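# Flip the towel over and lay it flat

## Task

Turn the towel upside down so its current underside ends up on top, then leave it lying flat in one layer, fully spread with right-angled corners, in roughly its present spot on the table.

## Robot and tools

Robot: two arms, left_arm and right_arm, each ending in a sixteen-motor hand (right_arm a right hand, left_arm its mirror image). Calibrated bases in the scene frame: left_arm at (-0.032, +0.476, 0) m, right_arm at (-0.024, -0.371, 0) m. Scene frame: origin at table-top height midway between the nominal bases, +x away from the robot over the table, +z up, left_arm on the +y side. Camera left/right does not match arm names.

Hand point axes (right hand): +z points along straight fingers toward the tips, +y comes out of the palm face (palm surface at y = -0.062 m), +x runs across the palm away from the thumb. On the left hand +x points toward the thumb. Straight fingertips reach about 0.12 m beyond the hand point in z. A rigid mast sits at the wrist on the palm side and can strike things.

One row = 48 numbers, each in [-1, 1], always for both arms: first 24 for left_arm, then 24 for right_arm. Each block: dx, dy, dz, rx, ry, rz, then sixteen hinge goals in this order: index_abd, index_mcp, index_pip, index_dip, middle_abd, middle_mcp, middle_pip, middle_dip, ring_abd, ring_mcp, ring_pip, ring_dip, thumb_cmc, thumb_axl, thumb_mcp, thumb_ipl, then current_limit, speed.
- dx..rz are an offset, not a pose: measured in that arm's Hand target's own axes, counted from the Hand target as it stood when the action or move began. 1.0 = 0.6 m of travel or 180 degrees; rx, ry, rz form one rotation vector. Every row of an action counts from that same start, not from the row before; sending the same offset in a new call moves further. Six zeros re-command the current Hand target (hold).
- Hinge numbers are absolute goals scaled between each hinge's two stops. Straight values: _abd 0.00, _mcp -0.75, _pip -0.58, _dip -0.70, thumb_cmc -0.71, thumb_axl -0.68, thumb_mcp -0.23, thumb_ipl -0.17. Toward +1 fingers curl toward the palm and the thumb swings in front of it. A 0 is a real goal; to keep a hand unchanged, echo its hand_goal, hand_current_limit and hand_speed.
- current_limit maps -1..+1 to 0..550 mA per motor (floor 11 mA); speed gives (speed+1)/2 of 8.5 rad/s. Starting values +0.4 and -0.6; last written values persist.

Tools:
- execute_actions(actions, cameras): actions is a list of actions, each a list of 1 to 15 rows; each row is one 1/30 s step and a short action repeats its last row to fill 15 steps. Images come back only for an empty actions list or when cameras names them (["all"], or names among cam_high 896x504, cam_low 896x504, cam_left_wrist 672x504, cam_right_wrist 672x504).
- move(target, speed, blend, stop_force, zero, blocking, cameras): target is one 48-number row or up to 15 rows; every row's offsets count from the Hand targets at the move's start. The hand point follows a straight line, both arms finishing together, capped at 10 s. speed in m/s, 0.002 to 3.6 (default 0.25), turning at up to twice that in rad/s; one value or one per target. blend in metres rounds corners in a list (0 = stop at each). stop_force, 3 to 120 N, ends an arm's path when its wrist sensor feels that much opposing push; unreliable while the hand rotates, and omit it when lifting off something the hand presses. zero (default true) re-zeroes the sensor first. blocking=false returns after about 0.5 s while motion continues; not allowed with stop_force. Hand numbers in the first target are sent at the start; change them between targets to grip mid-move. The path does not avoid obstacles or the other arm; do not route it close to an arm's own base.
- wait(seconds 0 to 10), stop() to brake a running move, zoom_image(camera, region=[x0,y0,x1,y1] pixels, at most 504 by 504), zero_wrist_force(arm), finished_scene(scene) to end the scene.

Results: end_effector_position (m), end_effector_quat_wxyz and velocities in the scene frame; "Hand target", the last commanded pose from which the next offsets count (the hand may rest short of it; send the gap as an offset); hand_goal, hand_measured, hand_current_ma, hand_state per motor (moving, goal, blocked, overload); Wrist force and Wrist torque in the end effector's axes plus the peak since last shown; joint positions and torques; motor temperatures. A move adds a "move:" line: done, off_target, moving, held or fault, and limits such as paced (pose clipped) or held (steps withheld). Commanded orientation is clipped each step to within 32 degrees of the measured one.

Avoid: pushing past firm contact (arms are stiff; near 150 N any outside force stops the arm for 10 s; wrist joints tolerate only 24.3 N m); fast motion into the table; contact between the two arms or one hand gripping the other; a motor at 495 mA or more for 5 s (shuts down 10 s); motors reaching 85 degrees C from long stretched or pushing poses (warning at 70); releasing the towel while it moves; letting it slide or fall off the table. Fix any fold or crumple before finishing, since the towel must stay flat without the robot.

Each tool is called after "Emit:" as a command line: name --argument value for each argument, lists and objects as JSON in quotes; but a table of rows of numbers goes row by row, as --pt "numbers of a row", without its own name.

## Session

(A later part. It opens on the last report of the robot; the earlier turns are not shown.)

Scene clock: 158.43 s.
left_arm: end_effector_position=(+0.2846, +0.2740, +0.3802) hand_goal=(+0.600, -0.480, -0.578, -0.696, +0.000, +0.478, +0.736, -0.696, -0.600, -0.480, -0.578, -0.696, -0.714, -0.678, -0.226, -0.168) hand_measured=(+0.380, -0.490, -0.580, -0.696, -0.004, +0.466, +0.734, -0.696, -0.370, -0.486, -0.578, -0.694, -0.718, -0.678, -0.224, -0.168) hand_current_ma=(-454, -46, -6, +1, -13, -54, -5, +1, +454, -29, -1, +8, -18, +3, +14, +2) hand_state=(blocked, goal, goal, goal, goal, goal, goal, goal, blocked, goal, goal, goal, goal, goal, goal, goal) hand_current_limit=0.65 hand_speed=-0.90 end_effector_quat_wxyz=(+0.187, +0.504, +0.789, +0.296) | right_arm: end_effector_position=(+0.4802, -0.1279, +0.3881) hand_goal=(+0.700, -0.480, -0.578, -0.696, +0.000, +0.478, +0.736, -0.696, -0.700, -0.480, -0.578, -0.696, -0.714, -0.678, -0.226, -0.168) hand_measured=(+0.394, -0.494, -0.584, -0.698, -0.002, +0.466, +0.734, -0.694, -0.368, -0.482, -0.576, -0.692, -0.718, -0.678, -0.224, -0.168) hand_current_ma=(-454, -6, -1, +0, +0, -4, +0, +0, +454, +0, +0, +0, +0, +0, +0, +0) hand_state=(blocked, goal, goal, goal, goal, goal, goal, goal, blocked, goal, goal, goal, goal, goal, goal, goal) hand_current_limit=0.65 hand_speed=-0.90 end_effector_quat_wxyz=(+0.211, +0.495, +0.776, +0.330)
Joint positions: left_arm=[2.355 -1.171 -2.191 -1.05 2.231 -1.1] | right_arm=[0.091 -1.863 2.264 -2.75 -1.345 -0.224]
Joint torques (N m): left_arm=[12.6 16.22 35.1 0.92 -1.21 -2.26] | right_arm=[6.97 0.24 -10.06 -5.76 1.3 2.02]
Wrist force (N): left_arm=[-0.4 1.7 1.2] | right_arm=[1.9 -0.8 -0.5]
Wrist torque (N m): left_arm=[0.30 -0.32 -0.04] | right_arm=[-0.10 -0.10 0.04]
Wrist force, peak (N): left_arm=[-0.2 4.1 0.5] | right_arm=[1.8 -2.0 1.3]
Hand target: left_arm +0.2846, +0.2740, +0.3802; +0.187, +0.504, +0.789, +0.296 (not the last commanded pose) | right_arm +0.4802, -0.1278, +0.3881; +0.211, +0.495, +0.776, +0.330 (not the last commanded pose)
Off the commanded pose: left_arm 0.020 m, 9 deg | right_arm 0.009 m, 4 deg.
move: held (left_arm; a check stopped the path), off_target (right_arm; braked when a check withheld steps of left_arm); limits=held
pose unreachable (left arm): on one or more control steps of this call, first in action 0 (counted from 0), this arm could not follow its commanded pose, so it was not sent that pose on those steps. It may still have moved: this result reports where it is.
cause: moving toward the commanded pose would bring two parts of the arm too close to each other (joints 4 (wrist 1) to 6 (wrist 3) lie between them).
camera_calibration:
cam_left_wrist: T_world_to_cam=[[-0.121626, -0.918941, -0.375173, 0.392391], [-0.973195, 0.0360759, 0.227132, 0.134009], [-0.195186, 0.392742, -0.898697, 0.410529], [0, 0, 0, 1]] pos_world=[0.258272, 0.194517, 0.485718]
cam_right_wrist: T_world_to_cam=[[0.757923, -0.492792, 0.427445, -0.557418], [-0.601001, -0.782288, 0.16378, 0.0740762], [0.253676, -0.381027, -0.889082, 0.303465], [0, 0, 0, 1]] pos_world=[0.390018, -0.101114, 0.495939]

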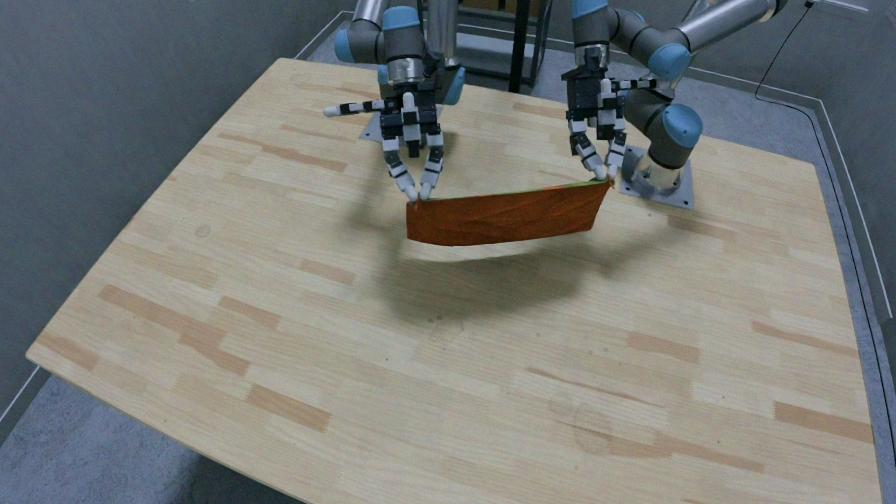

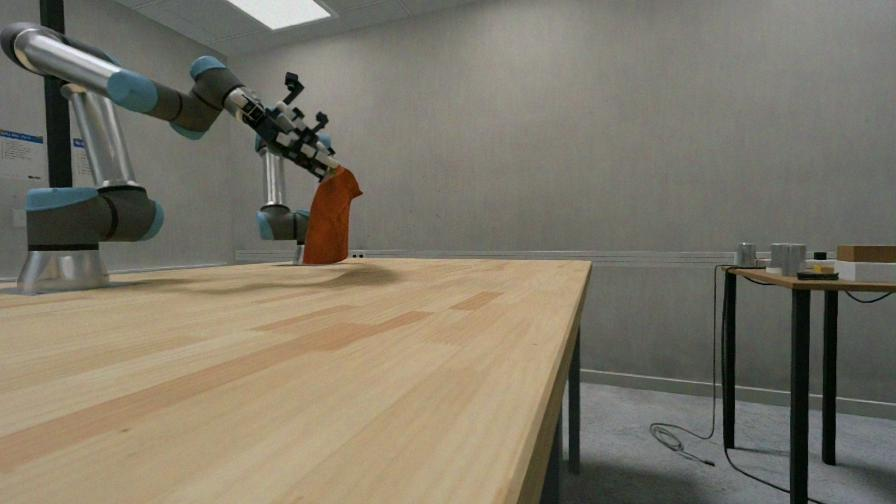

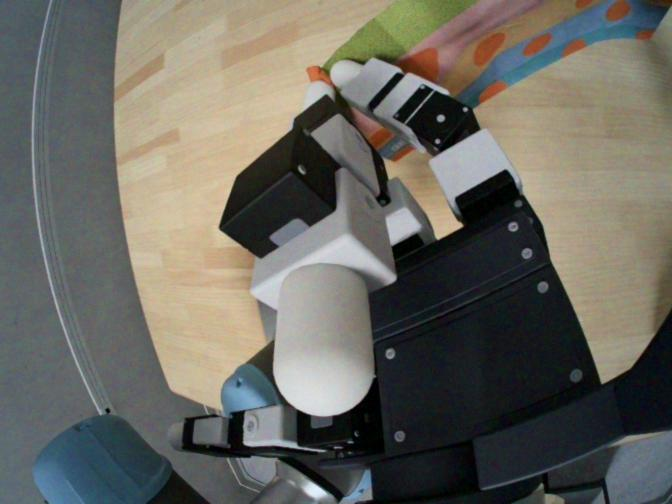

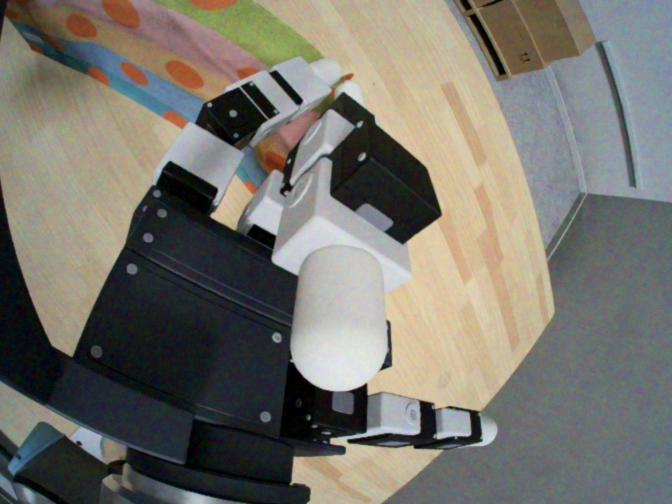

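Emit:
move --pt "0 0.033 0.1032 0.015 0 0 0.6 -0.479 -0.577 -0.696 0 0.479 0.737 -0.696 -0.6 -0.479 -0.577 -0.696 -0.714 -0.678 -0.226 -0.168 0.65 -0.9 0 0.0042 0.1052 0.0456 0 0 0.7 -0.479 -0.577 -0.696 0 0.479 0.737 -0.696 -0.7 -0.479 -0.577 -0.696 -0.714 -0.678 -0.226 -0.168 0.65 -0.9" --pt "0 -0.0078 0.1895 0.0594 0 0 0.6 -0.479 -0.577 -0.696 0 0.479 0.737 -0.696 -0.6 -0.479 -0.577 -0.696 -0.714 -0.678 -0.226 -0.168 0.65 -0.9 0 -0.045 0.1872 0.09 0 0 0.7 -0.479 -0.577 -0.696 0 0.479 0.737 -0.696 -0.7 -0.479 -0.577 -0.696 -0.714 -0.678 -0.226 -0.168 0.65 -0.9" --speed 0.08 --blend 0.01 --cameras '["cam_high","cam_low"]'

Emit:
zoom_image --camera "cam_low" --region '[200, 60, 440, 300]'

Scene clock: 163.33 s.
left_arm: end_effector_position=(+0.3489, +0.3042, +0.2914) hand_goal=(+0.600, -0.480, -0.578, -0.696, +0.000, +0.478, +0.736, -0.696, -0.600, -0.480, -0.578, -0.696, -0.714, -0.678, -0.226, -0.168) hand_measured=(+0.380, -0.490, -0.580, -0.696, -0.004, +0.466, +0.734, -0.696, -0.370, -0.486, -0.578, -0.694, -0.718, -0.678, -0.224, -0.168) hand_current_ma=(-454, -46, -6, +1, -13, -53, -5, +1, +454, -29, -1, +8, -18, +3, +14, +2) hand_state=(blocked, goal, goal, goal, goal, goal, goal, goal, blocked, goal, goal, goal, goal, goal, goal, goal) hand_current_limit=0.65 hand_speed=-0.90 end_effector_quat_wxyz=(+0.140, +0.519, +0.814, +0.221) | right_arm: end_effector_position=(+0.5366, -0.1017, +0.2908) hand_goal=(+0.700, -0.480, -0.578, -0.696, +0.000, +0.478, +0.736, -0.696, -0.700, -0.480, -0.578, -0.696, -0.714, -0.678, -0.226, -0.168) hand_measured=(+0.394, -0.494, -0.584, -0.698, -0.002, +0.466, +0.734, -0.694, -0.368, -0.480, -0.576, -0.692, -0.718, -0.678, -0.224, -0.168) hand_current_ma=(-454, -6, -1, +0, +0, -4, +0, +0, +454, +0, +0, +0, +0, +0, +0, +0) hand_state=(blocked, goal, goal, goal, goal, goal, goal, goal, blocked, goal, goal, goal, goal, goal, goal, goal) hand_current_limit=0.65 hand_speed=-0.90 end_effector_quat_wxyz=(+0.139, +0.519, +0.815, +0.217)
Joint positions: left_arm=[2.622 -1.254 -2.286 -0.841 1.991 -0.865] | right_arm=[0.166 -1.611 2.111 -2.58 -1.452 -0.211]
Joint torques (N m): left_arm=[11.81 -2.2 11.01 4.5 -1.27 1.92] | right_arm=[7.97 -11.21 -35.42 -1.27 -1.9 2.08]
Wrist force (N): left_arm=[-0.4 1.1 1.2] | right_arm=[1.9 -1.2 0.5]
Wrist torque (N m): left_arm=[0.34 -0.31 -0.17] | right_arm=[-0.23 -0.22 0.10]
Wrist force, peak (N): left_arm=[-0.3 1.9 1.5] | right_arm=[2.2 -1.6 0.3]
Hand target: left_arm +0.3489, +0.3042, +0.2913; +0.140, +0.519, +0.814, +0.221 | right_arm +0.5366, -0.1017, +0.2907; +0.139, +0.519, +0.815, +0.217
Off the commanded pose: left_arm 0.000 m, 0 deg | right_arm 0.000 m, 0 deg.
move: done
Images, in order (width x height): cam_high 896x504, cam_low 896x504.

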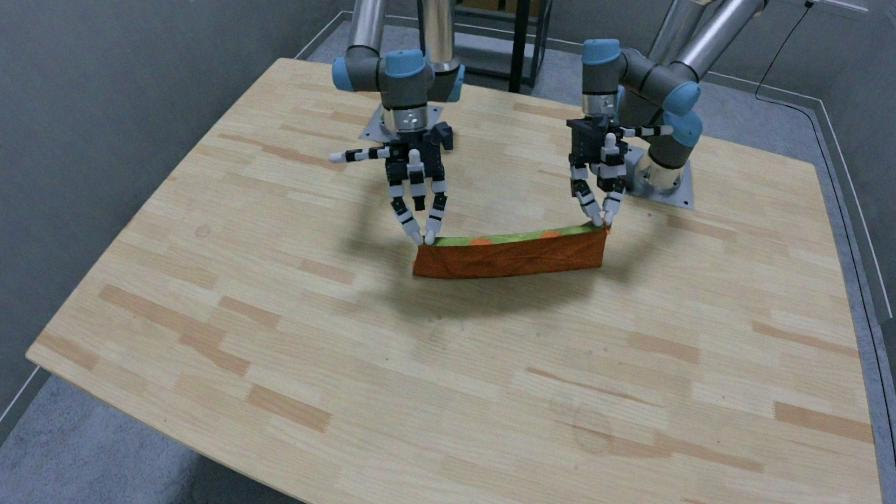

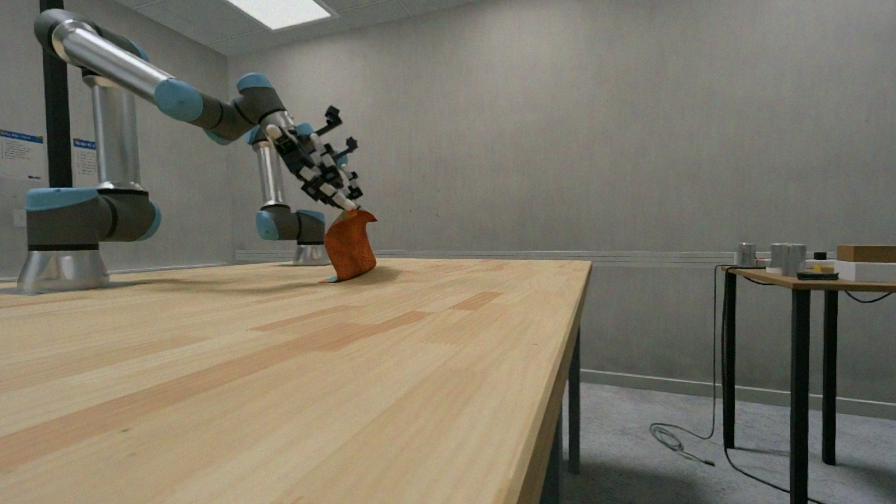

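Scaled by 2.100.

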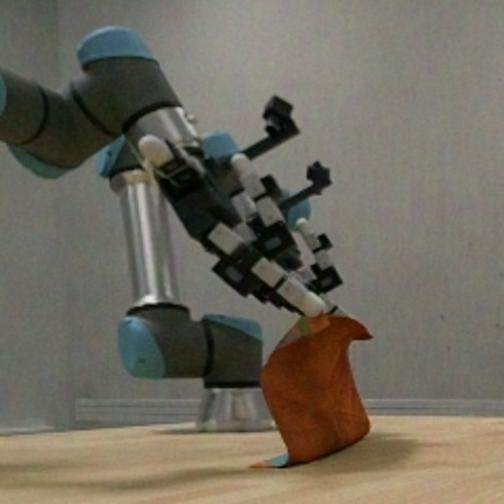

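Emit:
move --pt "0 0.213 -0.0693 0 0 0 0.6 -0.479 -0.577 -0.696 0 0.479 0.737 -0.696 -0.6 -0.479 -0.577 -0.696 -0.714 -0.678 -0.226 -0.168 0.65 -0.9 0 0.213 -0.0693 0 0 0 0.7 -0.479 -0.577 -0.696 0 0.479 0.737 -0.696 -0.7 -0.479 -0.577 -0.696 -0.714 -0.678 -0.226 -0.168 0.65 -0.9" --pt "0 0.089 -0.0543 0 0 0 0.6 -0.479 -0.577 -0.696 0 0.479 0.737 -0.696 -0.6 -0.479 -0.577 -0.696 -0.714 -0.678 -0.226 -0.168 0.65 -0.9 0 0.089 -0.0543 0 0 0 0.7 -0.479 -0.577 -0.696 0 0.479 0.737 -0.696 -0.7 -0.479 -0.577 -0.696 -0.714 -0.678 -0.226 -0.168 0.65 -0.9" --pt "0 -0.0383 -0.035 0.0278 0 0 0.6 -0.479 -0.577 -0.696 0 0.479 0.737 -0.696 -0.6 -0.479 -0.577 -0.696 -0.714 -0.678 -0.226 -0.168 0.65 -0.9 0 -0.0383 -0.035 0.0278 0 0 0.7 -0.479 -0.577 -0.696 0 0.479 0.737 -0.696 -0.7 -0.479 -0.577 -0.696 -0.714 -0.678 -0.226 -0.168 0.65 -0.9" --speed '[0.12,0.08,0.08]' --blend '[0,0.01,0]' --cameras '["cam_high","cam_low"]'

Emit:
zoom_image --camera "cam_low" --region '[200, 60, 440, 300]'

Scene clock: 168.53 s.
left_arm: end_effector_position=(+0.3214, +0.2914, +0.2979) hand_goal=(+0.600, -0.480, -0.578, -0.696, +0.000, +0.478, +0.736, -0.696, -0.600, -0.480, -0.578, -0.696, -0.714, -0.678, -0.226, -0.168) hand_measured=(+0.380, -0.490, -0.580, -0.696, -0.004, +0.466, +0.734, -0.696, -0.370, -0.486, -0.578, -0.694, -0.718, -0.678, -0.224, -0.168) hand_current_ma=(-454, -46, -6, +1, -13, -53, -5, +1, +454, -29, -1, +8, -18, +3, +14, +2) hand_state=(blocked, goal, goal, goal, goal, goal, goal, goal, blocked, goal, goal, goal, goal, goal, goal, goal) hand_current_limit=0.65 hand_speed=-0.90 end_effector_quat_wxyz=(+0.117, +0.525, +0.822, +0.185) | right_arm: end_effector_position=(+0.5091, -0.1145, +0.2975) hand_goal=(+0.700, -0.480, -0.578, -0.696, +0.000, +0.478, +0.736, -0.696, -0.700, -0.480, -0.578, -0.696, -0.714, -0.678, -0.226, -0.168) hand_measured=(+0.394, -0.494, -0.584, -0.698, -0.002, +0.466, +0.734, -0.694, -0.368, -0.480, -0.576, -0.692, -0.718, -0.678, -0.224, -0.168) hand_current_ma=(-454, -6, -1, +0, +0, -4, +0, +0, +454, +0, +0, +0, +0, +0, +0, +0) hand_state=(blocked, goal, goal, goal, goal, goal, goal, goal, blocked, goal, goal, goal, goal, goal, goal, goal) hand_current_limit=0.65 hand_speed=-0.90 end_effector_quat_wxyz=(+0.116, +0.525, +0.823, +0.181)
Joint positions: left_arm=[2.581 -1.206 -2.235 -1.015 1.934 -0.93] | right_arm=[0.156 -1.698 2.103 -2.398 -1.467 -0.229]
Joint torques (N m): left_arm=[-12.69 16.32 12.38 0.75 -1.56 -2.05] | right_arm=[-10.89 -26.1 -10.13 -1.19 -1.93 -1.79]
Wrist force (N): left_arm=[-0.3 1.0 1.4] | right_arm=[1.9 -1.6 0.6]
Wrist torque (N m): left_arm=[0.33 -0.32 -0.01] | right_arm=[-0.27 -0.19 0.30]
Wrist force, peak (N): left_arm=[-0.1 2.1 1.7] | right_arm=[1.9 -2.4 0.9]
Hand target: left_arm +0.3213, +0.2913, +0.2978; +0.117, +0.525, +0.822, +0.185 | right_arm +0.5090, -0.1145, +0.2975; +0.116, +0.525, +0.823, +0.181
Off the commanded pose: left_arm 0.000 m, 0 deg | right_arm 0.000 m, 0 deg.
move: done
Images, in order (width x height): cam_high 896x504, cam_low 896x504.

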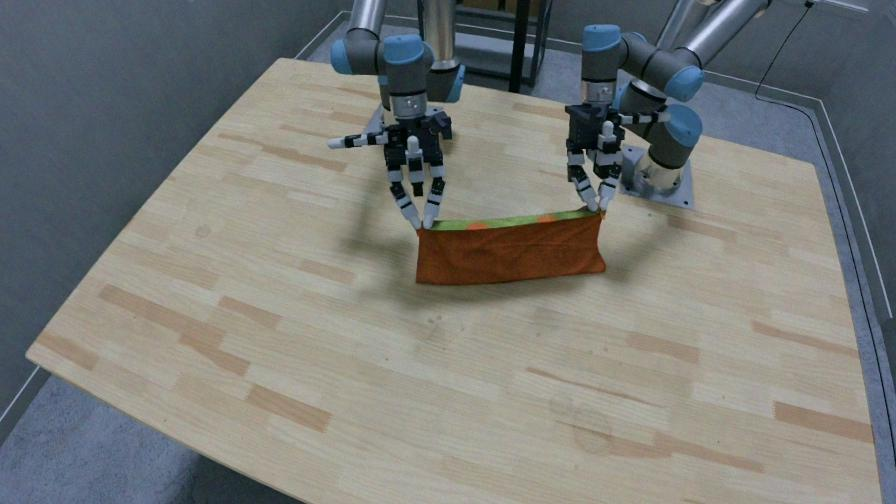

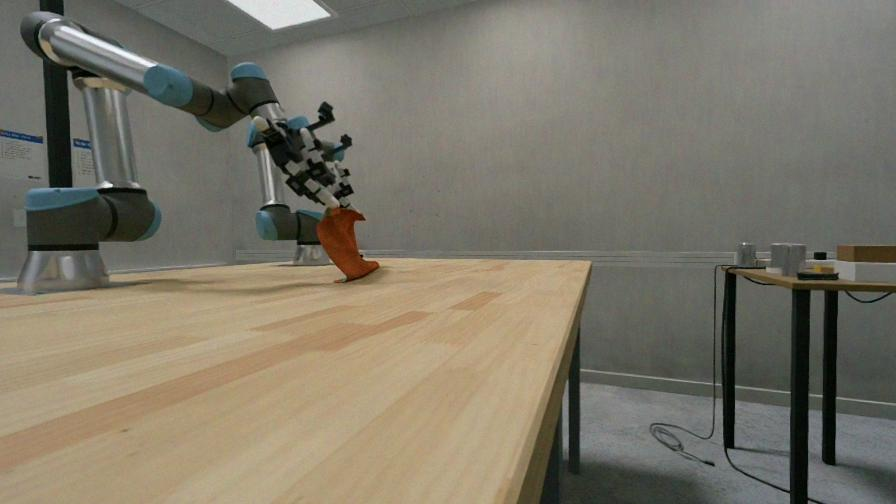

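Scaled by 2.100.

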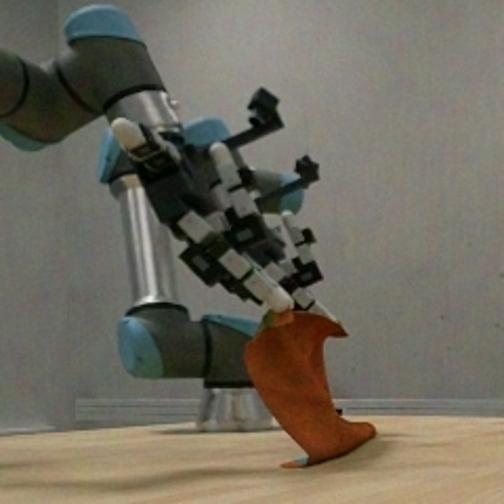

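Emit:
move --pt "0 -0.0855 -0.0142 0.0278 0 0 0.6 -0.479 -0.577 -0.696 0 0.479 0.737 -0.696 -0.6 -0.479 -0.577 -0.696 -0.714 -0.678 -0.226 -0.168 0.65 -0.9 0 -0.0855 -0.0142 0.0278 0 0 0.7 -0.479 -0.577 -0.696 0 0.479 0.737 -0.696 -0.7 -0.479 -0.577 -0.696 -0.714 -0.678 -0.226 -0.168 0.65 -0.9" --pt "0 -0.1973 -0.0113 0.0556 0 0 0.6 -0.479 -0.577 -0.696 0 0.479 0.737 -0.696 -0.6 -0.479 -0.577 -0.696 -0.714 -0.678 -0.226 -0.168 0.65 -0.9 0 -0.1973 -0.0113 0.0556 0 0 0.7 -0.479 -0.577 -0.696 0 0.479 0.737 -0.696 -0.7 -0.479 -0.577 -0.696 -0.714 -0.678 -0.226 -0.168 0.65 -0.9" --pt "0 -0.2902 0.0295 0.0833 0 0 0.6 -0.479 -0.577 -0.696 0 0.479 0.737 -0.696 -0.6 -0.479 -0.577 -0.696 -0.714 -0.678 -0.226 -0.168 0.65 -0.9 0 -0.2902 0.0295 0.0833 0 0 0.7 -0.479 -0.577 -0.696 0 0.479 0.737 -0.696 -0.7 -0.479 -0.577 -0.696 -0.714 -0.678 -0.226 -0.168 0.65 -0.9" --speed 0.08 --blend 0.008 --cameras '["cam_high","cam_low"]'

Emit:
zoom_image --camera "cam_low" --region '[200, 60, 440, 300]'

Scene clock: 172.73 s.
left_arm: end_effector_position=(+0.1854, +0.2284, +0.2075) hand_goal=(+0.600, -0.480, -0.578, -0.696, +0.000, +0.478, +0.736, -0.696, -0.600, -0.480, -0.578, -0.696, -0.714, -0.678, -0.226, -0.168) hand_measured=(+0.380, -0.490, -0.580, -0.696, -0.004, +0.466, +0.734, -0.696, -0.370, -0.486, -0.578, -0.694, -0.718, -0.678, -0.224, -0.168) hand_current_ma=(-454, -46, -6, +1, -13, -53, -5, +1, +454, -25, -1, +8, -18, +3, +14, +2) hand_state=(blocked, goal, goal, goal, goal, goal, goal, goal, blocked, goal, goal, goal, goal, goal, goal, goal) hand_current_limit=0.65 hand_speed=-0.90 end_effector_quat_wxyz=(+0.047, +0.536, +0.840, +0.076) | right_arm: end_effector_position=(+0.3726, -0.1781, +0.2083) hand_goal=(+0.700, -0.480, -0.578, -0.696, +0.000, +0.478, +0.736, -0.696, -0.700, -0.480, -0.578, -0.696, -0.714, -0.678, -0.226, -0.168) hand_measured=(+0.394, -0.494, -0.584, -0.698, -0.002, +0.466, +0.734, -0.694, -0.368, -0.480, -0.576, -0.692, -0.718, -0.678, -0.224, -0.168) hand_current_ma=(-454, -6, -1, +0, +0, -4, +0, +0, +454, +0, +0, +0, +0, +0, +0, +0) hand_state=(blocked, goal, goal, goal, goal, goal, goal, goal, blocked, goal, goal, goal, goal, goal, goal, goal) hand_current_limit=0.65 hand_speed=-0.90 end_effector_quat_wxyz=(+0.046, +0.536, +0.840, +0.072)
Joint positions: left_arm=[2.298 -1.212 -2.315 -1.132 1.743 -1.257] | right_arm=[0.072 -1.985 2.371 -2.12 -1.515 -0.331]
Joint torques (N m): left_arm=[-10.93 -4.88 11.45 3.84 -1.86 -2.22] | right_arm=[-10.69 -14.36 -10.43 -0.99 -1.88 -1.9]
Wrist force (N): left_arm=[-0.7 0.8 1.1] | right_arm=[2.0 -1.7 0.6]
Wrist torque (N m): left_arm=[0.25 -0.28 0.00] | right_arm=[-0.29 -0.16 0.38]
Wrist force, peak (N): left_arm=[-0.1 1.6 1.6] | right_arm=[2.2 -2.0 0.6]
Hand target: left_arm +0.1854, +0.2283, +0.2074; +0.047, +0.536, +0.840, +0.076 | right_arm +0.3725, -0.1781, +0.2083; +0.046, +0.536, +0.840, +0.072
Off the commanded pose: left_arm 0.000 m, 0 deg | right_arm 0.000 m, 0 deg.
move: done
Images, in order (width x height): cam_high 896x504, cam_low 896x504.

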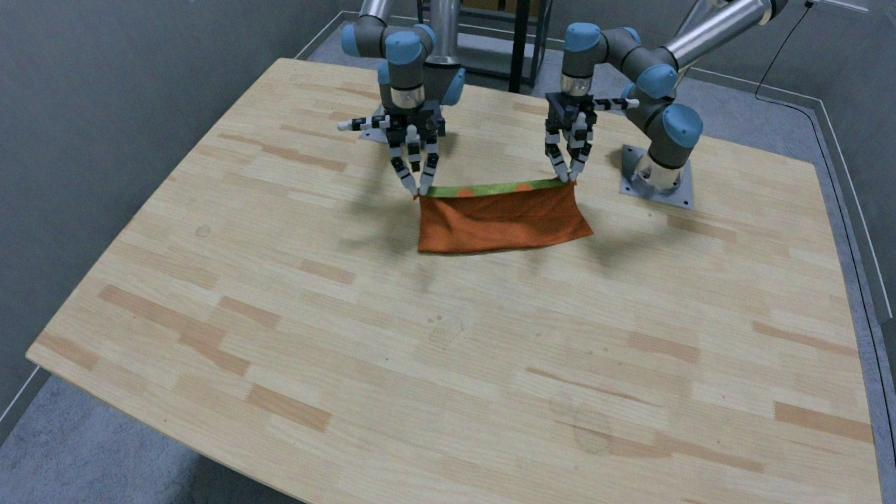

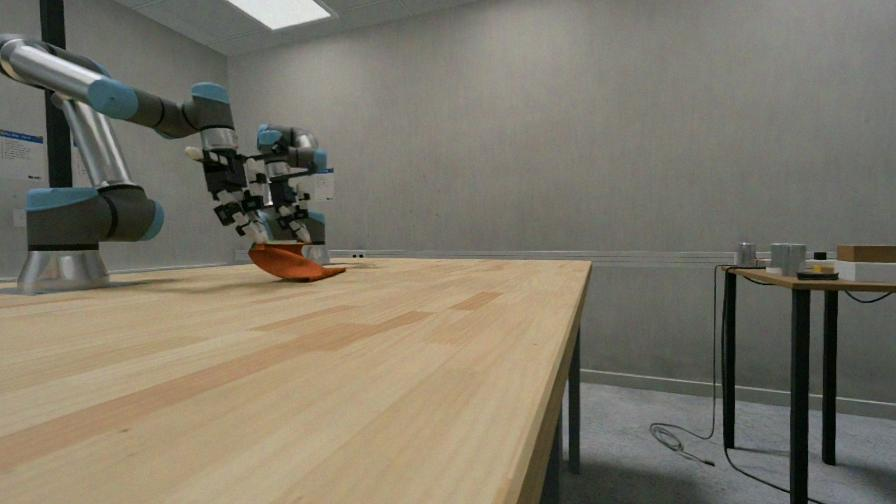

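Scaled by 2.100.

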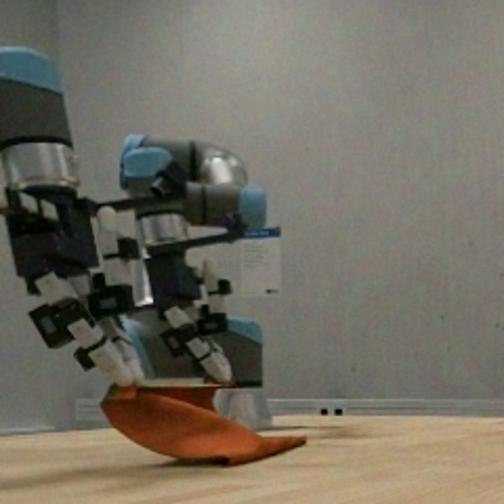

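Emit:
move --pt "0 0.6608 -0.1938 -0.1111 0 0 0.6 -0.479 -0.577 -0.696 0 0.479 0.737 -0.696 -0.6 -0.479 -0.577 -0.696 -0.714 -0.678 -0.226 -0.168 0.65 -0.9 0 0.6608 -0.1938 -0.1111 0 0 0.7 -0.479 -0.577 -0.696 0 0.479 0.737 -0.696 -0.7 -0.479 -0.577 -0.696 -0.714 -0.678 -0.226 -0.168 0.65 -0.9" --pt "0 0.5494 -0.1371 -0.1111 0 0 0.6 -0.479 -0.577 -0.696 0 0.479 0.737 -0.696 -0.6 -0.479 -0.577 -0.696 -0.714 -0.678 -0.226 -0.168 0.65 -0.9 0 0.5494 -0.1371 -0.1111 0 0 0.7 -0.479 -0.577 -0.696 0 0.479 0.737 -0.696 -0.7 -0.479 -0.577 -0.696 -0.714 -0.678 -0.226 -0.168 0.65 -0.9" --pt "0 0.4365 -0.0753 -0.0833 0 0 0.6 -0.479 -0.577 -0.696 0 0.479 0.737 -0.696 -0.6 -0.479 -0.577 -0.696 -0.714 -0.678 -0.226 -0.168 0.65 -0.9 0 0.4365 -0.0753 -0.0833 0 0 0.7 -0.479 -0.577 -0.696 0 0.479 0.737 -0.696 -0.7 -0.479 -0.577 -0.696 -0.714 -0.678 -0.226 -0.168 0.65 -0.9" --pt "0 0.3338 -0.0697 -0.0556 0 0 0.6 -0.479 -0.577 -0.696 0 0.479 0.737 -0.696 -0.6 -0.479 -0.577 -0.696 -0.714 -0.678 -0.226 -0.168 0.65 -0.9 0 0.3338 -0.0697 -0.0556 0 0 0.7 -0.479 -0.577 -0.696 0 0.479 0.737 -0.696 -0.7 -0.479 -0.577 -0.696 -0.714 -0.678 -0.226 -0.168 0.65 -0.9" --pt "0 0.2432 -0.0348 -0.0278 0 0 0.6 -0.479 -0.577 -0.696 0 0.479 0.737 -0.696 -0.6 -0.479 -0.577 -0.696 -0.714 -0.678 -0.226 -0.168 0.65 -0.9 0 0.2432 -0.0348 -0.0278 0 0 0.7 -0.479 -0.577 -0.696 0 0.479 0.737 -0.696 -0.7 -0.479 -0.577 -0.696 -0.714 -0.678 -0.226 -0.168 0.65 -0.9" --speed '[0.2,0.1,0.1,0.1,0.1]' --blend '[0,0.01,0.01,0.01,0]' --cameras '["cam_high","cam_low"]'

Emit:
zoom_image --camera "cam_low" --region '[200, 60, 440, 300]'

Scene clock: 180.67 s.
left_arm: end_effector_position=(+0.3123, +0.2872, +0.2541) hand_goal=(+0.600, -0.480, -0.578, -0.696, +0.000, +0.478, +0.736, -0.696, -0.600, -0.480, -0.578, -0.696, -0.714, -0.678, -0.226, -0.168) hand_measured=(+0.380, -0.490, -0.580, -0.696, -0.004, +0.466, +0.734, -0.696, -0.370, -0.486, -0.578, -0.694, -0.718, -0.678, -0.224, -0.168) hand_current_ma=(-454, -46, -6, +1, -13, -53, -5, +1, +454, -25, -2, +6, -18, +3, +14, +2) hand_state=(blocked, goal, goal, goal, goal, goal, goal, goal, blocked, goal, goal, goal, goal, goal, goal, goal) hand_current_limit=0.65 hand_speed=-0.90 end_effector_quat_wxyz=(+0.071, +0.533, +0.835, +0.113) | right_arm: end_effector_position=(+0.4997, -0.1189, +0.2538) hand_goal=(+0.700, -0.480, -0.578, -0.696, +0.000, +0.478, +0.736, -0.696, -0.700, -0.480, -0.578, -0.696, -0.714, -0.678, -0.226, -0.168) hand_measured=(+0.394, -0.494, -0.584, -0.698, -0.002, +0.466, +0.734, -0.694, -0.368, -0.480, -0.576, -0.692, -0.718, -0.678, -0.224, -0.168) hand_current_ma=(-454, -6, -1, +0, +0, -4, +0, +0, +454, +0, +0, +0, +0, +0, +0, +0) hand_state=(blocked, goal, goal, goal, goal, goal, goal, goal, blocked, goal, goal, goal, goal, goal, goal, goal) hand_current_limit=0.65 hand_speed=-0.90 end_effector_quat_wxyz=(+0.070, +0.533, +0.836, +0.109)
Joint positions: left_arm=[2.638 -1.223 -2.244 -1.084 1.784 -0.904] | right_arm=[0.169 -1.653 2.065 -2.235 -1.511 -0.231]
Joint torques (N m): left_arm=[-10.79 16.62 12.31 0.49 -1.82 -2.21] | right_arm=[-10.63 -27.93 -9.78 -1.12 -2.03 -1.84]
Wrist force (N): left_arm=[-0.5 1.1 0.9] | right_arm=[2.0 -1.4 0.4]
Wrist torque (N m): left_arm=[0.29 -0.33 -0.06] | right_arm=[-0.26 -0.21 0.36]
Wrist force, peak (N): left_arm=[-0.5 2.5 1.1] | right_arm=[2.0 -3.1 0.9]
Hand target: left_arm +0.3122, +0.2872, +0.2541; +0.071, +0.533, +0.835, +0.113 | right_arm +0.4996, -0.1189, +0.2538; +0.070, +0.533, +0.836, +0.109
Off the commanded pose: left_arm 0.000 m, 0 deg | right_arm 0.000 m, 0 deg.
move: done
Images, in order (width x height): cam_high 896x504, cam_low 896x504.

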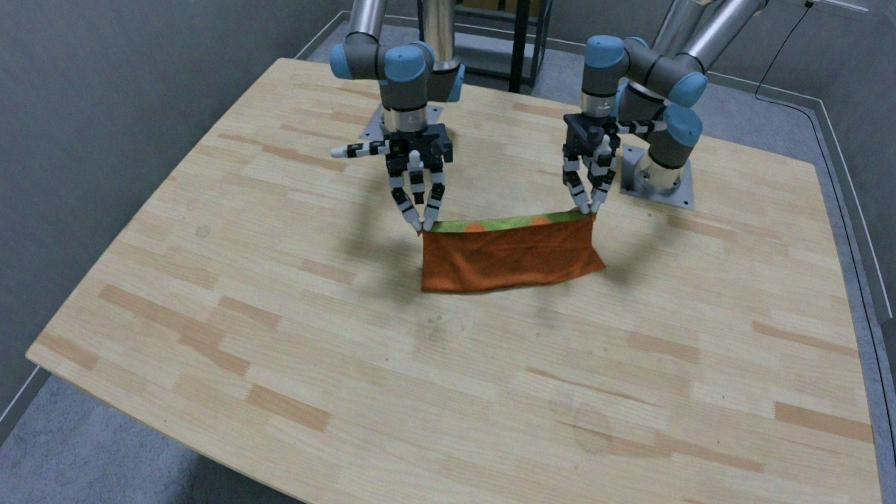

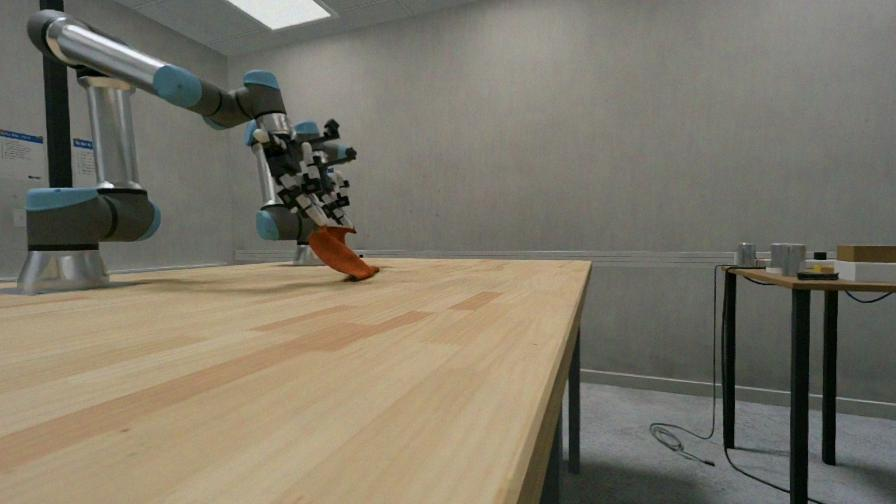

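Scaled by 2.100.

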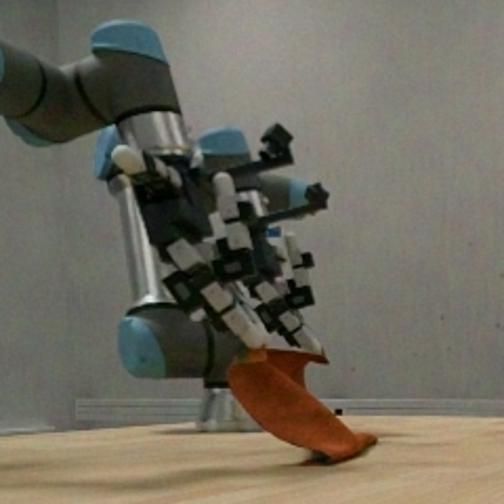

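Emit:
move --pt "0 -0.0707 0.0689 0.0278 0 0 0.6 -0.479 -0.577 -0.696 0 0.479 0.737 -0.696 -0.6 -0.479 -0.577 -0.696 -0.714 -0.678 -0.226 -0.168 0.65 -0.9 0 -0.0707 0.0689 0.0278 0 0 0.7 -0.479 -0.577 -0.696 0 0.479 0.737 -0.696 -0.7 -0.479 -0.577 -0.696 -0.714 -0.678 -0.226 -0.168 0.65 -0.9" --pt "0 -0.1555 0.1263 0.0556 0 0 0.6 -0.479 -0.577 -0.696 0 0.479 0.737 -0.696 -0.6 -0.479 -0.577 -0.696 -0.714 -0.678 -0.226 -0.168 0.65 -0.9 0 -0.1555 0.1263 0.0556 0 0 0.7 -0.479 -0.577 -0.696 0 0.479 0.737 -0.696 -0.7 -0.479 -0.577 -0.696 -0.714 -0.678 -0.226 -0.168 0.65 -0.9" --pt "0 -0.2346 0.161 0.0839 0 0 0.6 -0.479 -0.577 -0.696 0 0.479 0.737 -0.696 -0.6 -0.479 -0.577 -0.696 -0.714 -0.678 -0.226 -0.168 0.65 -0.9 0 -0.2346 0.161 0.0833 0 0 0.7 -0.479 -0.577 -0.696 0 0.479 0.737 -0.696 -0.7 -0.479 -0.577 -0.696 -0.714 -0.678 -0.226 -0.168 0.65 -0.9" --speed 0.1 --blend '[0.008,0.008,0]' --cameras '["all"]'

Emit:
zoom_image --camera "cam_low" --region '[200, 100, 440, 300]'

Emit:
zoom_image --camera "cam_high" --region '[380, 140, 660, 340]'

Scene clock: 186.40 s.
left_arm: end_effector_position=(+0.2122, +0.2410, +0.1238) hand_goal=(+0.600, -0.480, -0.578, -0.696, +0.000, +0.478, +0.736, -0.696, -0.600, -0.480, -0.578, -0.696, -0.714, -0.678, -0.226, -0.168) hand_measured=(+0.380, -0.484, -0.580, -0.696, -0.004, +0.466, +0.734, -0.696, -0.370, -0.478, -0.578, -0.694, -0.718, -0.678, -0.224, -0.168) hand_current_ma=(-454, -15, -6, +1, -13, -53, -5, +1, +454, +7, +3, +6, -13, +3, +14, +2) hand_state=(blocked, goal, goal, goal, goal, goal, goal, goal, blocked, goal, goal, goal, goal, goal, goal, goal) hand_current_limit=0.65 hand_speed=-0.90 end_effector_quat_wxyz=(+0.000, +0.538, +0.843, +0.002) | right_arm: end_effector_position=(+0.3988, -0.1659, +0.1244) hand_goal=(+0.700, -0.480, -0.578, -0.696, +0.000, +0.478, +0.736, -0.696, -0.700, -0.480, -0.578, -0.696, -0.714, -0.678, -0.226, -0.168) hand_measured=(+0.394, -0.486, -0.582, -0.698, -0.002, +0.466, +0.734, -0.694, -0.368, -0.468, -0.572, -0.692, -0.716, -0.678, -0.224, -0.168) hand_current_ma=(-454, -1, +0, +0, +0, -4, +0, +0, +454, +4, +1, +0, +0, +0, +0, +0) hand_state=(blocked, goal, goal, goal, goal, goal, goal, goal, blocked, goal, goal, goal, goal, goal, goal, goal) hand_current_limit=0.65 hand_speed=-0.90 end_effector_quat_wxyz=(+0.000, +0.538, +0.843, -0.001)
Joint positions: left_arm=[2.498 -1.308 -2.429 -0.976 1.575 -1.061] | right_arm=[0.134 -1.699 2.325 -2.194 -1.572 -0.274]
Joint torques (N m): left_arm=[-11.85 -2.51 9.45 3.44 -2.15 -2.14] | right_arm=[-10.72 -22.68 -5.76 -0.4 -2.34 -1.87]
Wrist force (N): left_arm=[-1.4 1.3 -0.2] | right_arm=[2.3 -0.8 -1.1]
Wrist torque (N m): left_arm=[0.26 -0.24 -0.08] | right_arm=[-0.28 -0.14 0.46]
Wrist force, peak (N): left_arm=[-1.4 1.3 -0.2] | right_arm=[2.1 -2.0 0.9]
Hand target: left_arm +0.2121, +0.2410, +0.1237; +0.000, +0.538, +0.843, +0.002 | right_arm +0.3988, -0.1659, +0.1243; +0.000, +0.538, +0.843, -0.001
Off the commanded pose: left_arm 0.000 m, 0 deg | right_arm 0.000 m, 0 deg.
move: done
camera_calibration:
cam_left_wrist: T_world_to_cam=[[-0.232687, -0.971702, 0.0406346, 0.241912], [-0.64781, 0.186019, 0.738742, -0.0456227], [-0.725396, 0.145572, -0.672762, 0.323049], [0, 0, 0, 1]] pos_world=[0.261073, 0.196526, 0.241208]
cam_right_wrist: T_world_to_cam=[[0.90367, -0.425338, -0.0496744, -0.389312], [-0.250242, -0.618642, 0.744756, -0.146434], [-0.347504, -0.660583, -0.665486, 0.240757], [0, 0, 0, 1]] pos_world=[0.398829, -0.0971392, 0.249939]

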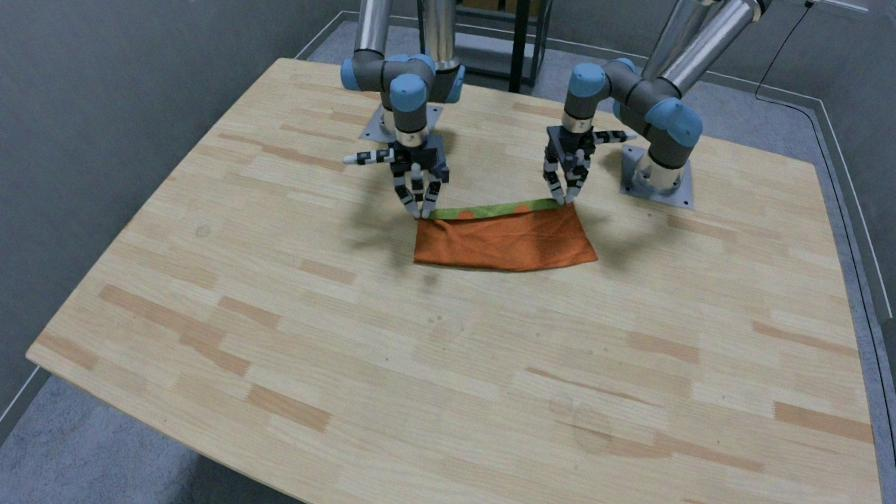

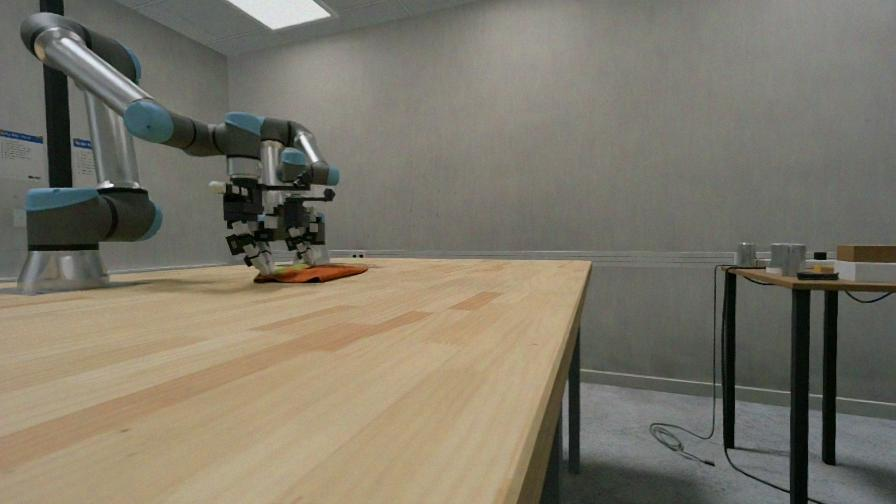

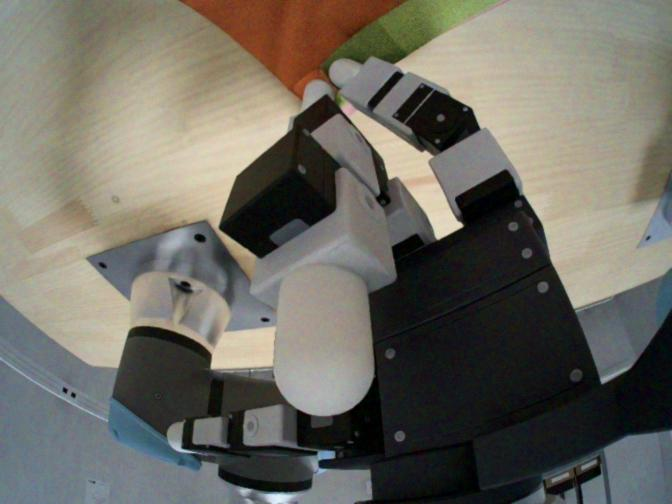

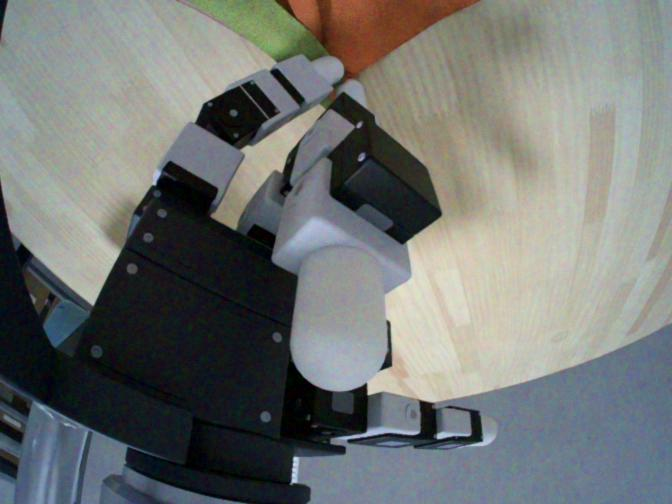

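Scaled by 2.100.

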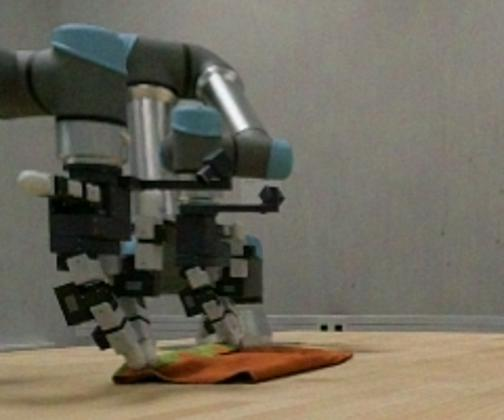

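Scaled by 1.800.

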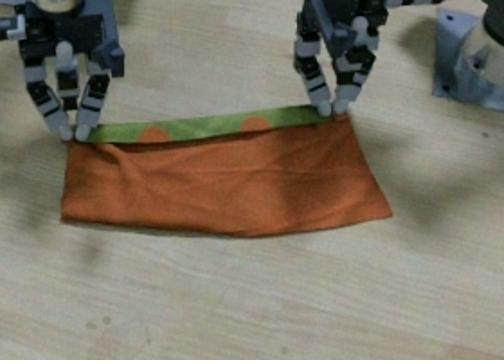

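Emit:
move --target '[0,-0.138,0.0113,0,0,0,0.6,-0.479,-0.577,-0.696,0,0.479,0.737,-0.696,-0.6,-0.479,-0.577,-0.696,-0.714,-0.678,-0.226,-0.168,0.65,-0.9,0,-0.135,0.0123,0,0,0,0.7,-0.479,-0.577,-0.696,0,0.479,0.737,-0.696,-0.7,-0.479,-0.577,-0.696,-0.714,-0.678,-0.226,-0.168,0.65,-0.9]' --speed 0.06 --cameras '["all"]'

Emit:
zoom_image --camera "cam_high" --region '[380, 120, 660, 320]'

Scene clock: 190.07 s.
left_arm: end_effector_position=(+0.1371, +0.2061, +0.1166) hand_goal=(+0.600, -0.480, -0.578, -0.696, +0.000, +0.478, +0.736, -0.696, -0.600, -0.480, -0.578, -0.696, -0.714, -0.678, -0.226, -0.168) hand_measured=(+0.380, -0.480, -0.578, -0.696, -0.004, +0.466, +0.734, -0.696, -0.370, -0.474, -0.574, -0.694, -0.716, -0.678, -0.224, -0.168) hand_current_ma=(-454, +2, +2, +1, -13, -53, -5, +1, +454, +26, +16, +6, -11, +3, +14, +2) hand_state=(blocked, goal, goal, goal, goal, goal, goal, goal, blocked, goal, goal, goal, goal, goal, goal, goal) hand_current_limit=0.65 hand_speed=-0.90 end_effector_quat_wxyz=(+0.000, +0.538, +0.843, +0.002) | right_arm: end_effector_position=(+0.3254, -0.2001, +0.1172) hand_goal=(+0.700, -0.480, -0.578, -0.696, +0.000, +0.478, +0.736, -0.696, -0.700, -0.480, -0.578, -0.696, -0.714, -0.678, -0.226, -0.168) hand_measured=(+0.398, -0.480, -0.578, -0.696, -0.002, +0.466, +0.734, -0.694, -0.368, -0.458, -0.562, -0.690, -0.716, -0.678, -0.224, -0.168) hand_current_ma=(-454, +0, +0, +0, +0, -4, +0, +0, +454, +11, +5, +1, +0, +0, +0, +0) hand_state=(blocked, goal, goal, goal, goal, goal, goal, goal, blocked, blocked, goal, goal, goal, goal, goal, goal) hand_current_limit=0.65 hand_speed=-0.90 end_effector_quat_wxyz=(+0.000, +0.538, +0.843, -0.001)
Joint positions: left_arm=[2.254 -1.326 -2.438 -0.949 1.575 -1.305] | right_arm=[0.056 -1.943 2.512 -2.138 -1.572 -0.352]
Joint torques (N m): left_arm=[-12.06 -2.3 31.03 3.74 2.59 -1.94] | right_arm=[-9.85 -12.4 -7.51 -0.6 0.24 -1.98]
Wrist force (N): left_arm=[-1.5 1.4 -0.4] | right_arm=[2.1 -0.7 -0.6]
Wrist torque (N m): left_arm=[0.26 -0.28 -0.07] | right_arm=[-0.31 -0.08 0.44]
Wrist force, peak (N): left_arm=[-1.7 1.4 -1.0] | right_arm=[2.5 -1.4 -0.9]
Hand target: left_arm +0.1370, +0.2061, +0.1166; +0.000, +0.538, +0.843, +0.002 | right_arm +0.3253, -0.2001, +0.1172; +0.000, +0.538, +0.843, -0.001
Off the commanded pose: left_arm 0.000 m, 0 deg | right_arm 0.000 m, 0 deg.
move: done
camera_calibration:
cam_left_wrist: T_world_to_cam=[[-0.232742, -0.971685, 0.0407389, 0.1908], [-0.647682, 0.186112, 0.738831, -0.0825217], [-0.725493, 0.145571, -0.672658, 0.268802], [0, 0, 0, 1]] pos_world=[0.185973, 0.161626, 0.234008]
cam_right_wrist: T_world_to_cam=[[0.903648, -0.425375, -0.0497696, -0.337776], [-0.250169, -0.618595, 0.744819, -0.18058], [-0.347615, -0.660604, -0.665407, 0.18778], [0, 0, 0, 1]] pos_world=[0.32533, -0.131339, 0.242639]

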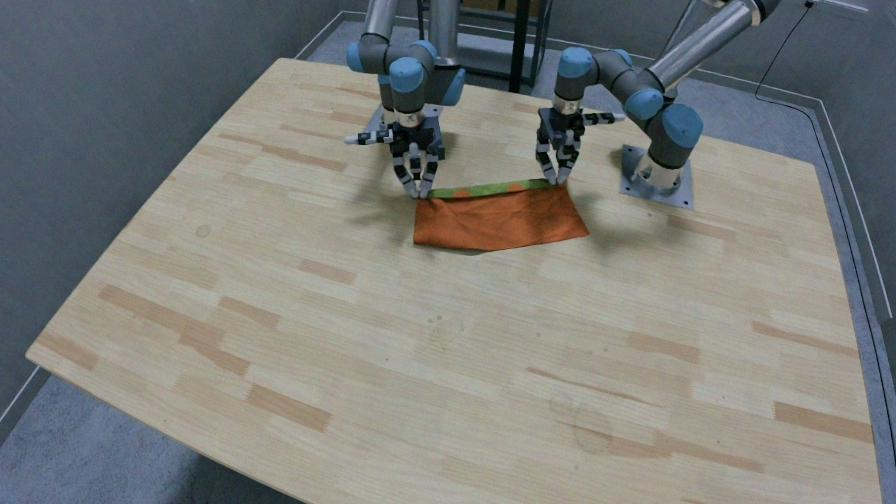

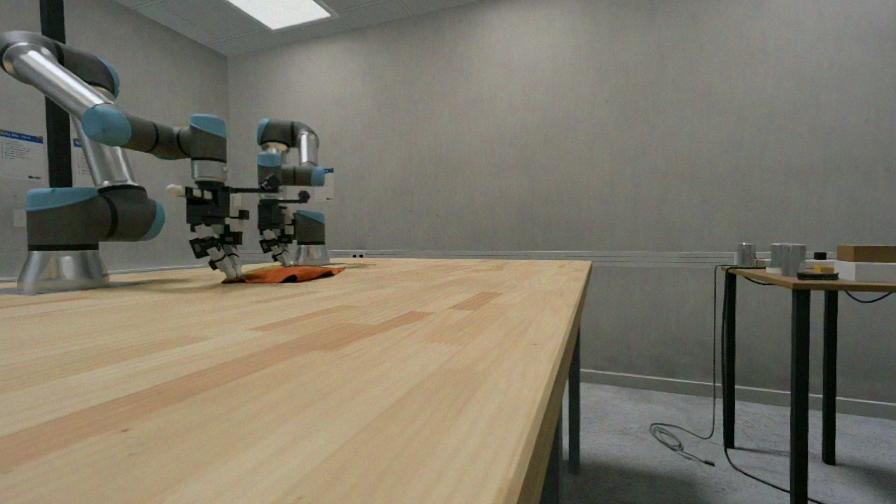

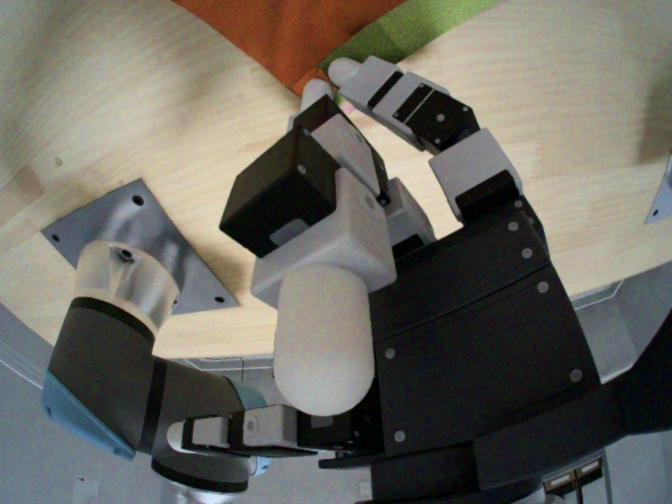

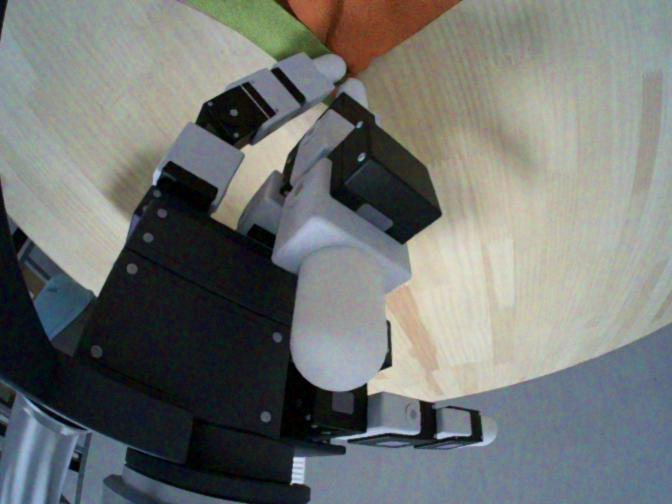

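Scaled by 1.800.

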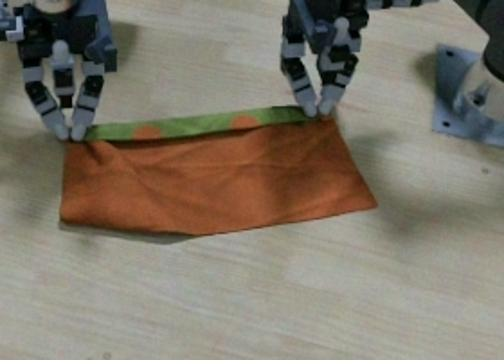

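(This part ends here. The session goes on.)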